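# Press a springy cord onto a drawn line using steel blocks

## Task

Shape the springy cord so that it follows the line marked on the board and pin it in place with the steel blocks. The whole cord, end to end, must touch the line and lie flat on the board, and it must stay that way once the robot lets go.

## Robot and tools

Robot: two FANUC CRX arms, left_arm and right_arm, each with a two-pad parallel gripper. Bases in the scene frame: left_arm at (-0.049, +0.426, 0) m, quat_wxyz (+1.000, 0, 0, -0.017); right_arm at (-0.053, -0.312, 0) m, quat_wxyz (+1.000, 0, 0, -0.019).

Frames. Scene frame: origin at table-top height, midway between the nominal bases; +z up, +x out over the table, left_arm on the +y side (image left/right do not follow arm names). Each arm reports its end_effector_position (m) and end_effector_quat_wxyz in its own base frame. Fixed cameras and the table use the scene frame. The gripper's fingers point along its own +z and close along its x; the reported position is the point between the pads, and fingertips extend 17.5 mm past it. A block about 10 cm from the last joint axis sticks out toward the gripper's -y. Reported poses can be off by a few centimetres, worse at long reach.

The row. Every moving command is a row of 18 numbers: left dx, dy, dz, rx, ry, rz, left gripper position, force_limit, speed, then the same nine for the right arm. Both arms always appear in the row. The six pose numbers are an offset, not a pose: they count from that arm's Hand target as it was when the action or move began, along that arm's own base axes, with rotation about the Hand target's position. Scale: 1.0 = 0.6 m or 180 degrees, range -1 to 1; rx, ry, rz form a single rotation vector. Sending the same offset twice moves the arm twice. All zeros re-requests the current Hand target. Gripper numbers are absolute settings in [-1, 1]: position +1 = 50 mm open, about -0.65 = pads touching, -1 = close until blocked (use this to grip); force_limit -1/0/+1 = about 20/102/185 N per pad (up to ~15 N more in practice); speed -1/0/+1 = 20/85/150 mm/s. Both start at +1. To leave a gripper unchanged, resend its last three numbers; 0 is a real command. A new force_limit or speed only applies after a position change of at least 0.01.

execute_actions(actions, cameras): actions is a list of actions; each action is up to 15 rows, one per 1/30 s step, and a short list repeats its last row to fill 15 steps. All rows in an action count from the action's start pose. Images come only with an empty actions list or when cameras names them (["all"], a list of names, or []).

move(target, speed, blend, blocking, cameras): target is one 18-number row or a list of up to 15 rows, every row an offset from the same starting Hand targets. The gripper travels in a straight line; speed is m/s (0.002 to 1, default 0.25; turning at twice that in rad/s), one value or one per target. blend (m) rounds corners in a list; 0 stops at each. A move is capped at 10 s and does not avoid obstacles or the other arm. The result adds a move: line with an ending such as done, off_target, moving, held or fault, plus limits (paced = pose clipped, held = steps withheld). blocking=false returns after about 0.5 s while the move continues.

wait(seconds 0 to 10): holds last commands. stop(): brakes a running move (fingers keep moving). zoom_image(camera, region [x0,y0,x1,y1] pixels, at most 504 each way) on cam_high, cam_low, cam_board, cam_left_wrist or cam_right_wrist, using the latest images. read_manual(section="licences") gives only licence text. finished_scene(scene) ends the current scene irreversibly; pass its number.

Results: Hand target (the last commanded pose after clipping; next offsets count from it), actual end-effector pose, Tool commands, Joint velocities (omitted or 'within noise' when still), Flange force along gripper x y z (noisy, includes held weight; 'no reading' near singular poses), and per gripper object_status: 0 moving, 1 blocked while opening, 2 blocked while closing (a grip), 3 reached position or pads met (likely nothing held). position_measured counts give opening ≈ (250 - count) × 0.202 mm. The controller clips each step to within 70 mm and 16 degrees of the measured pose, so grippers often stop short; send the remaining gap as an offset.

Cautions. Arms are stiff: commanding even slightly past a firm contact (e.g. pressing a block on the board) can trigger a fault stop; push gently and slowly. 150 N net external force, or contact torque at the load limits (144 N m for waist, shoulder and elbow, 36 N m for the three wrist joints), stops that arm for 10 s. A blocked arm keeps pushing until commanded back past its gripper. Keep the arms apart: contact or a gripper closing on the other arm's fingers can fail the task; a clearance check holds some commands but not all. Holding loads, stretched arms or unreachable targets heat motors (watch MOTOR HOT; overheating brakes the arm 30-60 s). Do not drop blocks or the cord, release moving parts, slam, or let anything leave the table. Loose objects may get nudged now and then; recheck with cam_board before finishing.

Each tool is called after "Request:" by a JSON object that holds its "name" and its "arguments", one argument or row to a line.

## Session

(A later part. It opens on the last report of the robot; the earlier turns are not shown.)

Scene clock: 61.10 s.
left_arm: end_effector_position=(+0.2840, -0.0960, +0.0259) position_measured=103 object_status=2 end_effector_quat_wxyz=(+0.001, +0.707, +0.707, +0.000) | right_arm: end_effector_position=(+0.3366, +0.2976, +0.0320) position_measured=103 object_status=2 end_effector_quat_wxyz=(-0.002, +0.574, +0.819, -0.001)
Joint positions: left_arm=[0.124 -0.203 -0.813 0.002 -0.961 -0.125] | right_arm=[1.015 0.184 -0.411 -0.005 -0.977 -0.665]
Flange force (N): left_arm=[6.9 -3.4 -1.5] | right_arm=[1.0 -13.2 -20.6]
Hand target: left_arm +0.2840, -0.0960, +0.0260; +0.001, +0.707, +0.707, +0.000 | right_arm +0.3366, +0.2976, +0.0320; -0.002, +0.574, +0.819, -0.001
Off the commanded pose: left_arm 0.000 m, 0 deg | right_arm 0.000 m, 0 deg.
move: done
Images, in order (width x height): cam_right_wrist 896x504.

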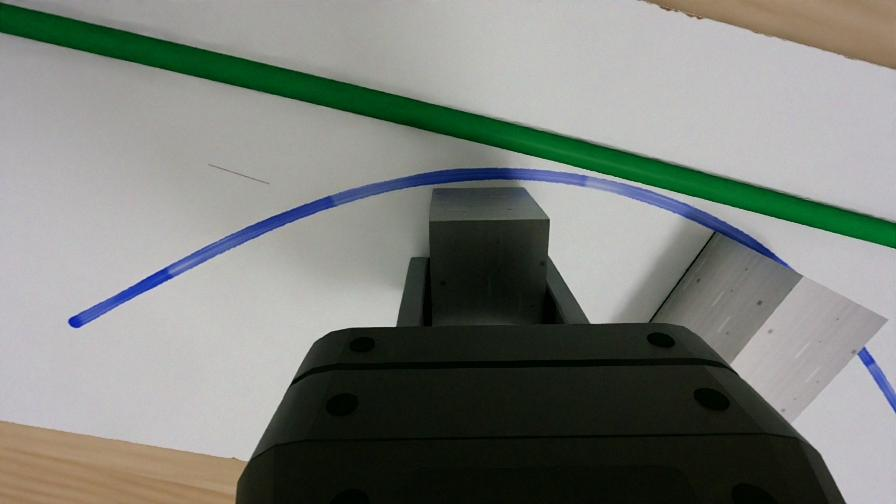

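Request:
{"name": "move", "arguments": {
  "target": [
    [0,0,0.08,0,0,0,-1,-0.6,-0.5,0,0,0,0,0,0,0.8,-0.6,-0.5],
    [0,0,0.12,0,0,0,-1,-0.6,-0.5,0,0,0.197,0,0,0,0.8,-0.6,-0.5],
    [-0.05,-0.243,0.05,0,0,-0.011,-1,-0.6,-0.5,-0.0793,-0.4427,0.197,0,0,-0.0694,1,-0.6,-0.5]
  ],
  "speed": [0.15,0.15,0.3],
  "cameras": ["cam_board","cam_left_wrist","cam_right_wrist"]
}}

Scene clock: 67.43 s.
left_arm: end_effector_position=(+0.2540, -0.2418, +0.0560) position_measured=103 object_status=2 end_effector_quat_wxyz=(+0.001, +0.719, +0.695, +0.000) | right_arm: end_effector_position=(+0.2890, +0.0320, +0.1502) position_measured=3 object_status=3 end_effector_quat_wxyz=(-0.002, +0.660, +0.751, -0.001)
Joint positions: left_arm=[-0.38 -0.104 -0.648 0.001 -1.026 0.345] | right_arm=[0.57 -0.393 -0.625 -0.003 -1.342 -0.44]
Flange force (N): left_arm=[7.7 -0.5 3.3] | right_arm=[4.1 -2.0 -0.1]
Hand target: left_arm +0.2540, -0.2418, +0.0560; +0.001, +0.719, +0.695, +0.000 | right_arm +0.2890, +0.0320, +0.1502; -0.002, +0.660, +0.751, -0.001
Off the commanded pose: left_arm 0.000 m, 0 deg | right_arm 0.000 m, 0 deg.
move: done
Images, in order (width x height): cam_board 504x504, cam_left_wrist 896x504, cam_right_wrist 896x504.

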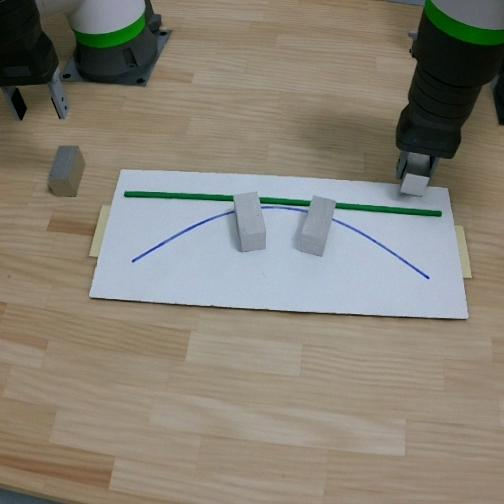

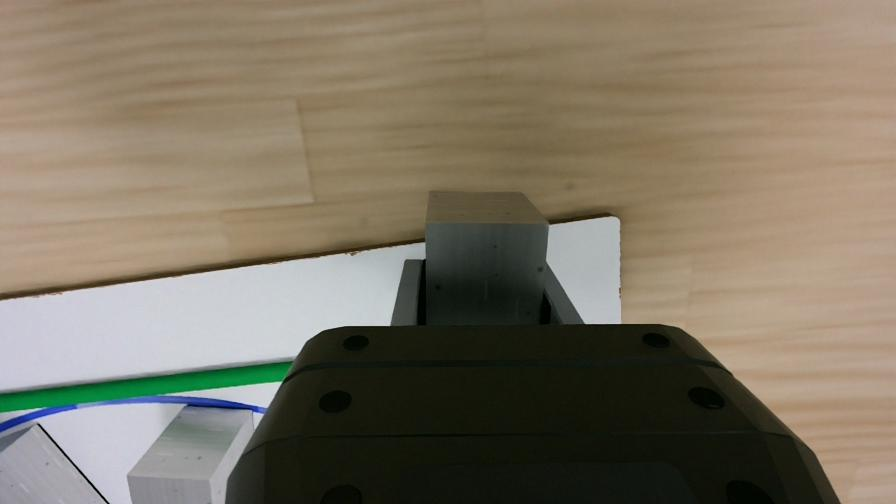

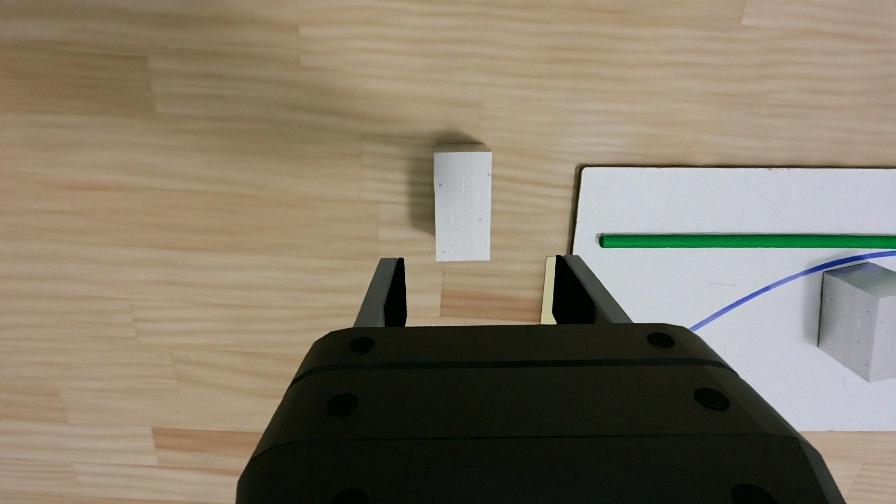

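Request:
{"name": "move", "arguments": {
  "target": [
    [0,0,-0.039,0,0,0,-1,-0.6,-0.5,0,0,-0.2067,0,0,0,1,-0.6,-0.5],
    [0,0,-0.039,0,0,0,-1,-0.6,-0.5,0,0,-0.2067,0,0,0,-1,-0.6,-0.5],
    [0,0,-0.039,0,0,0,-1,-0.6,-0.5,0,0,-0.11,0,0,0,-1,-0.6,-0.5],
    [0,0,-0.039,0,0,0,-1,-0.6,-0.5,-0.0438,0.2107,-0.11,0,0,0.0417,-1,-0.6,-0.5],
    [0,0,-0.039,0,0,0,-1,-0.6,-0.5,-0.0438,0.2107,-0.196,0,0,0.0417,-1,-0.6,-0.5]
  ],
  "speed": [0.12,0.1,0.15,0.25,0.12],
  "cameras": ["cam_board","cam_high"]
}}

Scene clock: 73.13 s.
left_arm: end_effector_position=(+0.2540, -0.2418, +0.0326) position_measured=103 object_status=2 end_effector_quat_wxyz=(+0.001, +0.719, +0.695, +0.000) | right_arm: end_effector_position=(+0.2626, +0.1585, +0.0326) position_measured=103 object_status=2 end_effector_quat_wxyz=(-0.002, +0.609, +0.793, -0.001)
Joint positions: left_arm=[-0.38 -0.065 -0.677 0.001 -0.958 0.345] | right_arm=[0.976 -0.19 -0.783 -0.005 -0.98 -0.713]
Flange force (N): left_arm=[5.2 0.1 3.0] | right_arm=[2.4 -2.8 4.0]
Hand target: left_arm +0.2540, -0.2418, +0.0326; +0.001, +0.719, +0.695, +0.000 | right_arm +0.2627, +0.1584, +0.0326; -0.002, +0.609, +0.793, -0.001
Off the commanded pose: left_arm 0.000 m, 0 deg | right_arm 0.000 m, 0 deg.
move: done
Images, in order (width x height): cam_high 504x504, cam_board 504x504.

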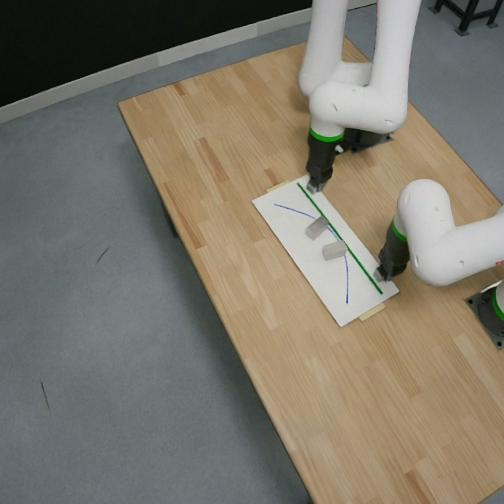

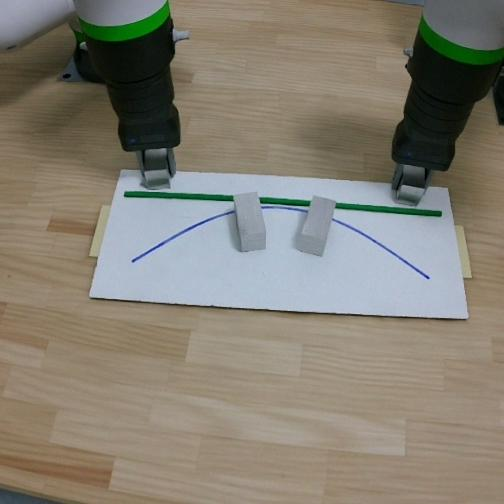

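Request:
{"name": "move", "arguments": {
  "target": [0.0757,0.0076,0,0,0,-0.066,-1,-0.6,-0.5,0.0754,0.0099,0,0,0,0.066,-1,-0.6,-0.5],
  "speed": 0.06,
  "cameras": ["cam_board"]
}}

Request:
{"name": "move", "arguments": {
  "target": [0.053,0.0052,0,0,0,-0.045,-1,-0.6,-0.5,0.053,0.007,0,0,0,0.045,-1,-0.6,-0.5],
  "speed": 0.06,
  "cameras": ["cam_board","cam_left_wrist","cam_right_wrist"]
}}

Scene clock: 76.03 s.
left_arm: end_effector_position=(+0.2995, -0.2373, +0.0326) position_measured=103 object_status=2 end_effector_quat_wxyz=(+0.001, +0.787, +0.617, +0.000) | right_arm: end_effector_position=(+0.3080, +0.1643, +0.0326) position_measured=103 object_status=2 end_effector_quat_wxyz=(-0.002, +0.524, +0.852, -0.001)
Joint positions: left_arm=[-0.322 0.019 -0.596 0.002 -0.955 0.079] | right_arm=[0.869 -0.065 -0.676 -0.004 -0.962 -0.399]
Flange force (N): left_arm=[5.8 -2.1 2.4] | right_arm=[3.4 -3.2 4.0]
Hand target: left_arm +0.2995, -0.2372, +0.0326; +0.001, +0.787, +0.617, +0.000 | right_arm +0.3079, +0.1643, +0.0326; -0.002, +0.524, +0.852, -0.001
Off the commanded pose: left_arm 0.000 m, 0 deg | right_arm 0.000 m, 0 deg.
move: done
Images, in order (width x height): cam_board 504x504.

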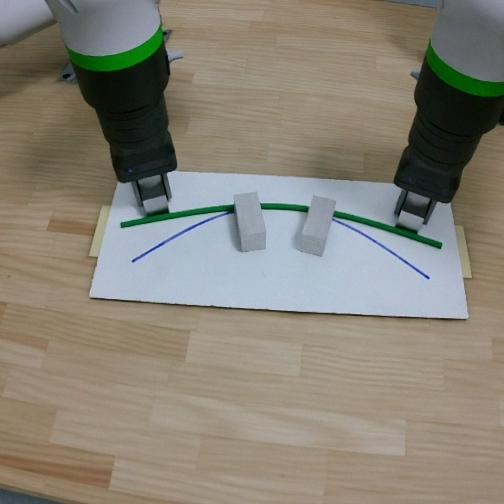

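Scene clock: 77.53 s.
left_arm: end_effector_position=(+0.3312, -0.2341, +0.0325) position_measured=103 object_status=2 end_effector_quat_wxyz=(+0.000, +0.829, +0.560, +0.000) | right_arm: end_effector_position=(+0.3398, +0.1686, +0.0326) position_measured=103 object_status=2 end_effector_quat_wxyz=(-0.002, +0.463, +0.887, -0.001)
Joint positions: left_arm=[-0.288 0.078 -0.534 0.002 -0.959 -0.096] | right_arm=[0.808 0.015 -0.598 -0.003 -0.96 -0.197]
Flange force (N): left_arm=[4.6 -3.4 2.5] | right_arm=[3.9 -3.2 4.3]
Hand target: left_arm +0.3313, -0.2341, +0.0326; +0.000, +0.829, +0.560, +0.000 | right_arm +0.3397, +0.1685, +0.0326; -0.002, +0.463, +0.887, -0.001
Off the commanded pose: left_arm 0.000 m, 0 deg | right_arm 0.000 m, 0 deg.
move: done
Images, in order (width x height): cam_board 504x504, cam_left_wrist 896x504, cam_right_wrist 896x504.

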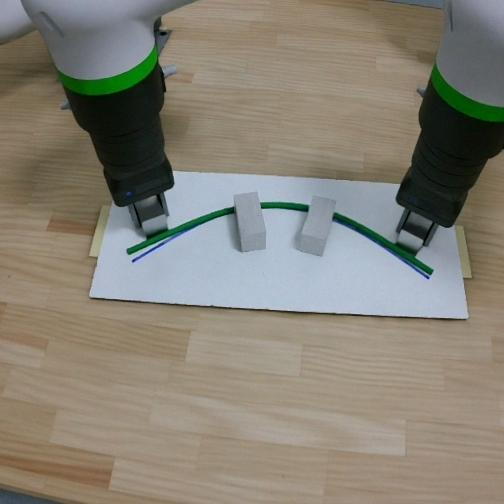

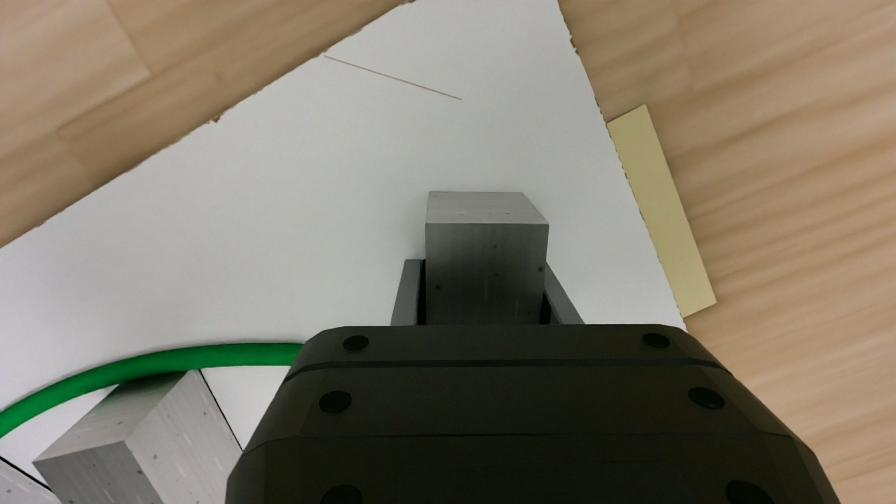

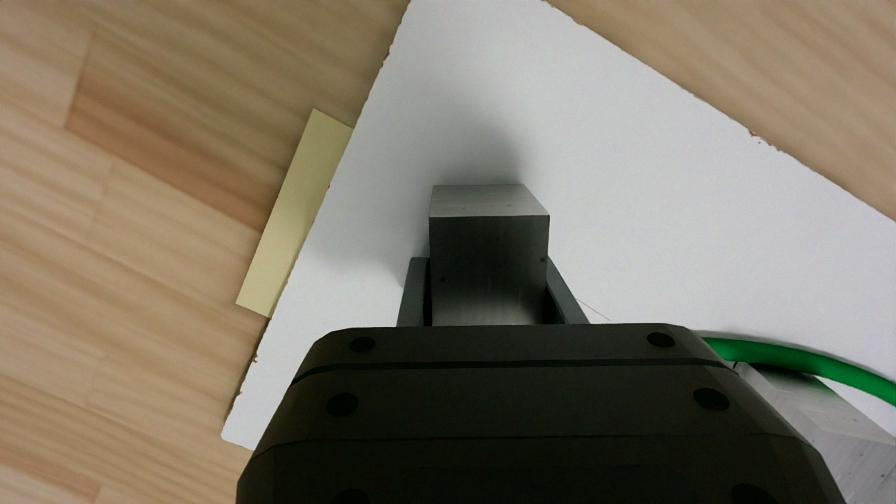

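Request:
{"name": "zoom_image", "arguments": {
  "camera": "cam_board",
  "region": [110, 170, 450, 300]
}}

Scaled by 1.482.

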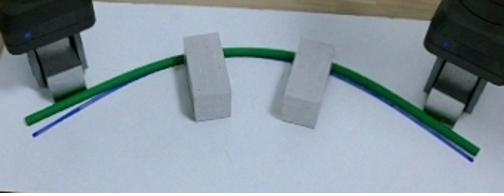

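Request:
{"name": "move", "arguments": {
  "target": [0.0083,0.001,0,0,0,-0.01,-1,-0.6,-0.5,0.0133,0.002,0,0,0,0.012,-1,-0.6,-0.5],
  "speed": 0.04,
  "cameras": ["cam_board"]
}}

Request:
{"name": "zoom_image", "arguments": {
  "camera": "cam_board",
  "region": [110, 190, 240, 290]
}}

Request:
{"name": "zoom_image", "arguments": {
  "camera": "cam_board",
  "region": [315, 190, 445, 290]
}}

Scene clock: 79.33 s.
left_arm: end_effector_position=(+0.3362, -0.2335, +0.0326) position_measured=103 object_status=2 end_effector_quat_wxyz=(+0.000, +0.837, +0.546, +0.000) | right_arm: end_effector_position=(+0.3477, +0.1697, +0.0326) position_measured=103 object_status=2 end_effector_quat_wxyz=(-0.002, +0.446, +0.895, -0.001)
Joint positions: left_arm=[-0.283 0.087 -0.524 0.002 -0.96 -0.133] | right_arm=[0.795 0.035 -0.578 -0.003 -0.961 -0.146]
Flange force (N): left_arm=[4.0 -4.2 1.5] | right_arm=[3.6 -2.4 3.7]
Hand target: left_arm +0.3362, -0.2335, +0.0326; +0.000, +0.837, +0.546, +0.000 | right_arm +0.3477, +0.1697, +0.0326; -0.002, +0.446, +0.895, -0.001
Off the commanded pose: left_arm 0.000 m, 0 deg | right_arm 0.000 m, 0 deg.
move: done
Images, in order (width x height): cam_board 504x504.

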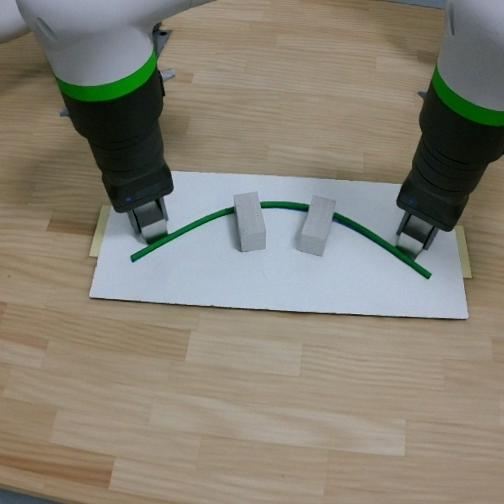

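Scaled by 3.877.

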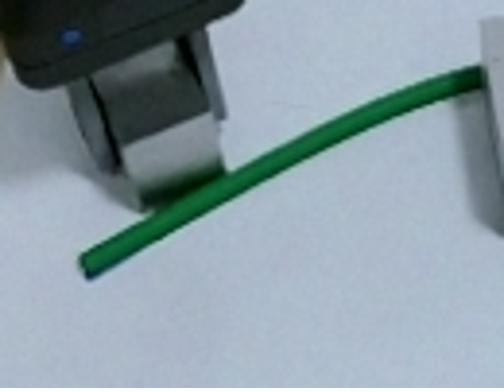

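Scaled by 3.877.

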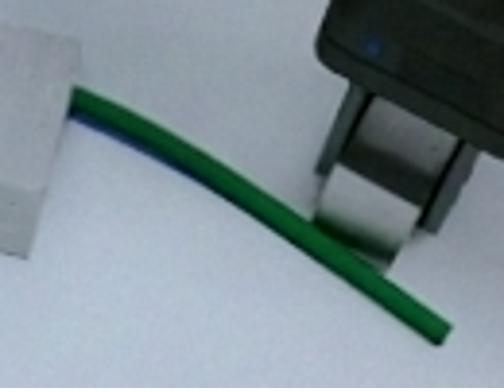

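Request:
{"name": "move", "arguments": {
  "target": [
    [0.001,0.0004,0,0,0,0,-1,-0.6,-0.5,0.0028,0.0015,0,0,0,0,-1,-0.6,-0.5],
    [0.001,0.0004,-0.0016,0,0,0,-1,-0.6,-0.5,0.0028,0.0015,-0.0016,0,0,0,-1,-0.6,-0.5]
  ],
  "speed": 0.03,
  "cameras": ["cam_board"]
}}

Request:
{"name": "zoom_image", "arguments": {
  "camera": "cam_board",
  "region": [110, 190, 240, 290]
}}

Scene clock: 80.93 s.
left_arm: end_effector_position=(+0.3369, -0.2333, +0.0318) position_measured=103 object_status=2 end_effector_quat_wxyz=(+0.001, +0.837, +0.547, +0.000) | right_arm: end_effector_position=(+0.3494, +0.1707, +0.0317) position_measured=103 object_status=2 end_effector_quat_wxyz=(-0.002, +0.446, +0.895, -0.001)
Joint positions: left_arm=[-0.282 0.089 -0.524 0.002 -0.958 -0.134] | right_arm=[0.793 0.041 -0.574 -0.003 -0.959 -0.145]
Joint velocities: left_arm=[within noise] | right_arm=[-0.002 0.002 -0.004 0.001 0.007 0]
Flange force (N): left_arm=[18.5 -35.1 -95.1] | right_arm=[15.9 -30.6 -76.9]
Hand target: left_arm +0.3368, -0.2333, +0.0316; +0.000, +0.837, +0.546, +0.000 | right_arm +0.3494, +0.1706, +0.0316; -0.002, +0.446, +0.895, -0.001
Off the commanded pose: left_arm 0.000 m, 0 deg | right_arm 0.000 m, 0 deg.
move: done
Images, in order (width x height): cam_board 504x504.

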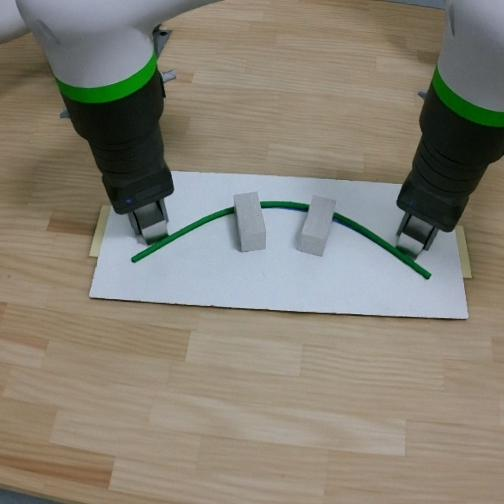

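Scaled by 3.877.

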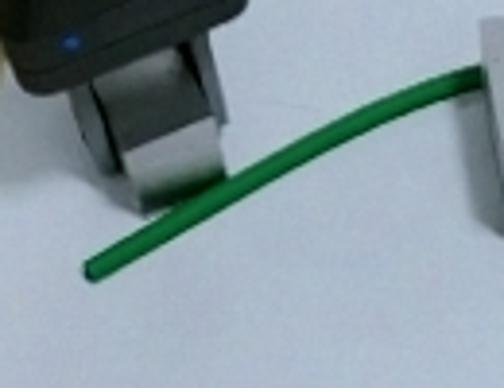

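Request:
{"name": "move", "arguments": {
  "target": [
    [0,0,0.001,0,0,0,-1,-0.6,-0.5,0,0,0.001,0,0,0,-1,-0.6,-0.5],
    [0,0,0.001,0,0,0,1,-0.6,-0.9,0,0,0.001,0,0,0,1,-0.6,-0.9],
    [0,0,0.2,0,0,0,1,-0.6,-0.9,0,0,0.2,0,0,0,1,-0.6,-0.9],
    [-0.2,0.1,0.3,0,0,0,1,-0.6,-0.9,-0.2,-0.1,0.3,0,0,0,1,-0.6,-0.9]
  ],
  "speed": [0.02,0.05,0.15,0.3],
  "cameras": ["cam_board","cam_left_wrist","cam_right_wrist"]
}}

Request:
{"name": "zoom_image", "arguments": {
  "camera": "cam_board",
  "region": [110, 180, 280, 300]
}}

Request:
{"name": "zoom_image", "arguments": {
  "camera": "cam_board",
  "region": [275, 180, 445, 300]
}}

Scene clock: 85.57 s.
left_arm: end_effector_position=(+0.2168, -0.1733, +0.2116) position_measured=3 object_status=3 end_effector_quat_wxyz=(+0.000, +0.837, +0.546, +0.000) | right_arm: end_effector_position=(+0.2294, +0.1106, +0.2116) position_measured=3 object_status=3 end_effector_quat_wxyz=(-0.002, +0.446, +0.895, -0.001)
Joint positions: left_arm=[-0.185 -0.466 -0.525 0.001 -1.512 -0.229] | right_arm=[0.981 -0.536 -0.562 -0.003 -1.548 -0.334]
Flange force (N): left_arm=[6.9 -2.7 -0.7] | right_arm=[5.3 -2.1 -0.8]
Hand target: left_arm +0.2168, -0.1733, +0.2116; +0.000, +0.837, +0.546, +0.000 | right_arm +0.2294, +0.1106, +0.2116; -0.002, +0.446, +0.895, -0.001
Off the commanded pose: left_arm 0.000 m, 0 deg | right_arm 0.000 m, 0 deg.
move: done
Images, in order (width x height): cam_board 504x504, cam_left_wrist 896x504, cam_right_wrist 896x504.

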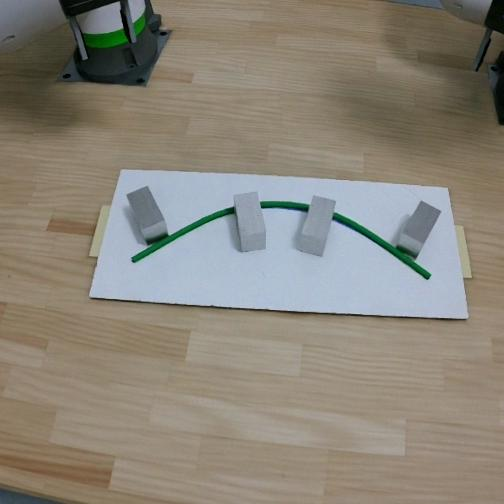

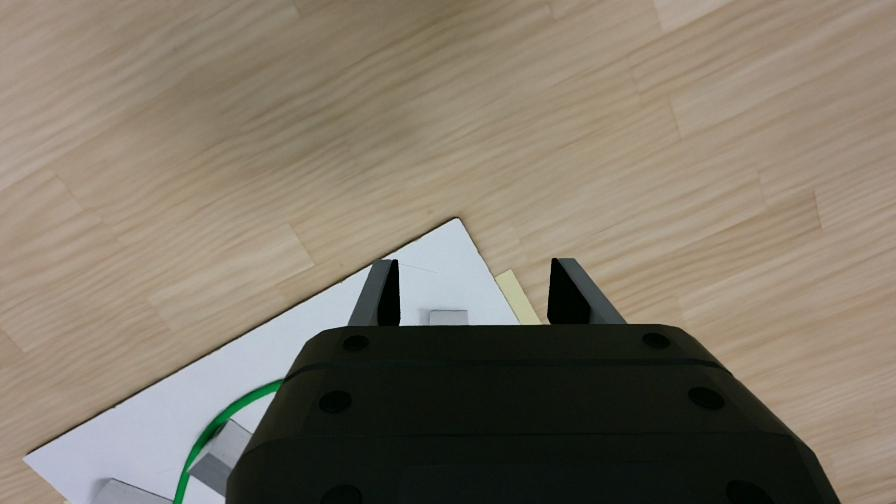

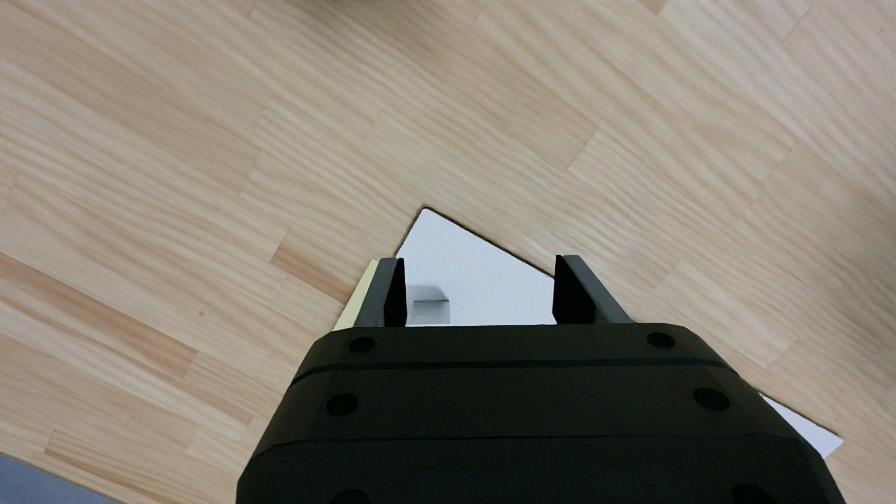

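Scaled by 2.965.

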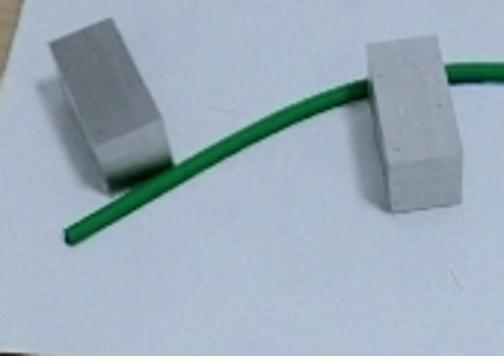

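Scaled by 2.965.

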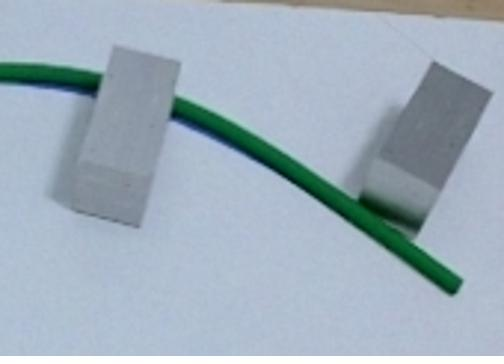

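Request:
{"name": "finished_scene", "arguments": {
  "scene": 1
}}

The scene is finished: the task was done.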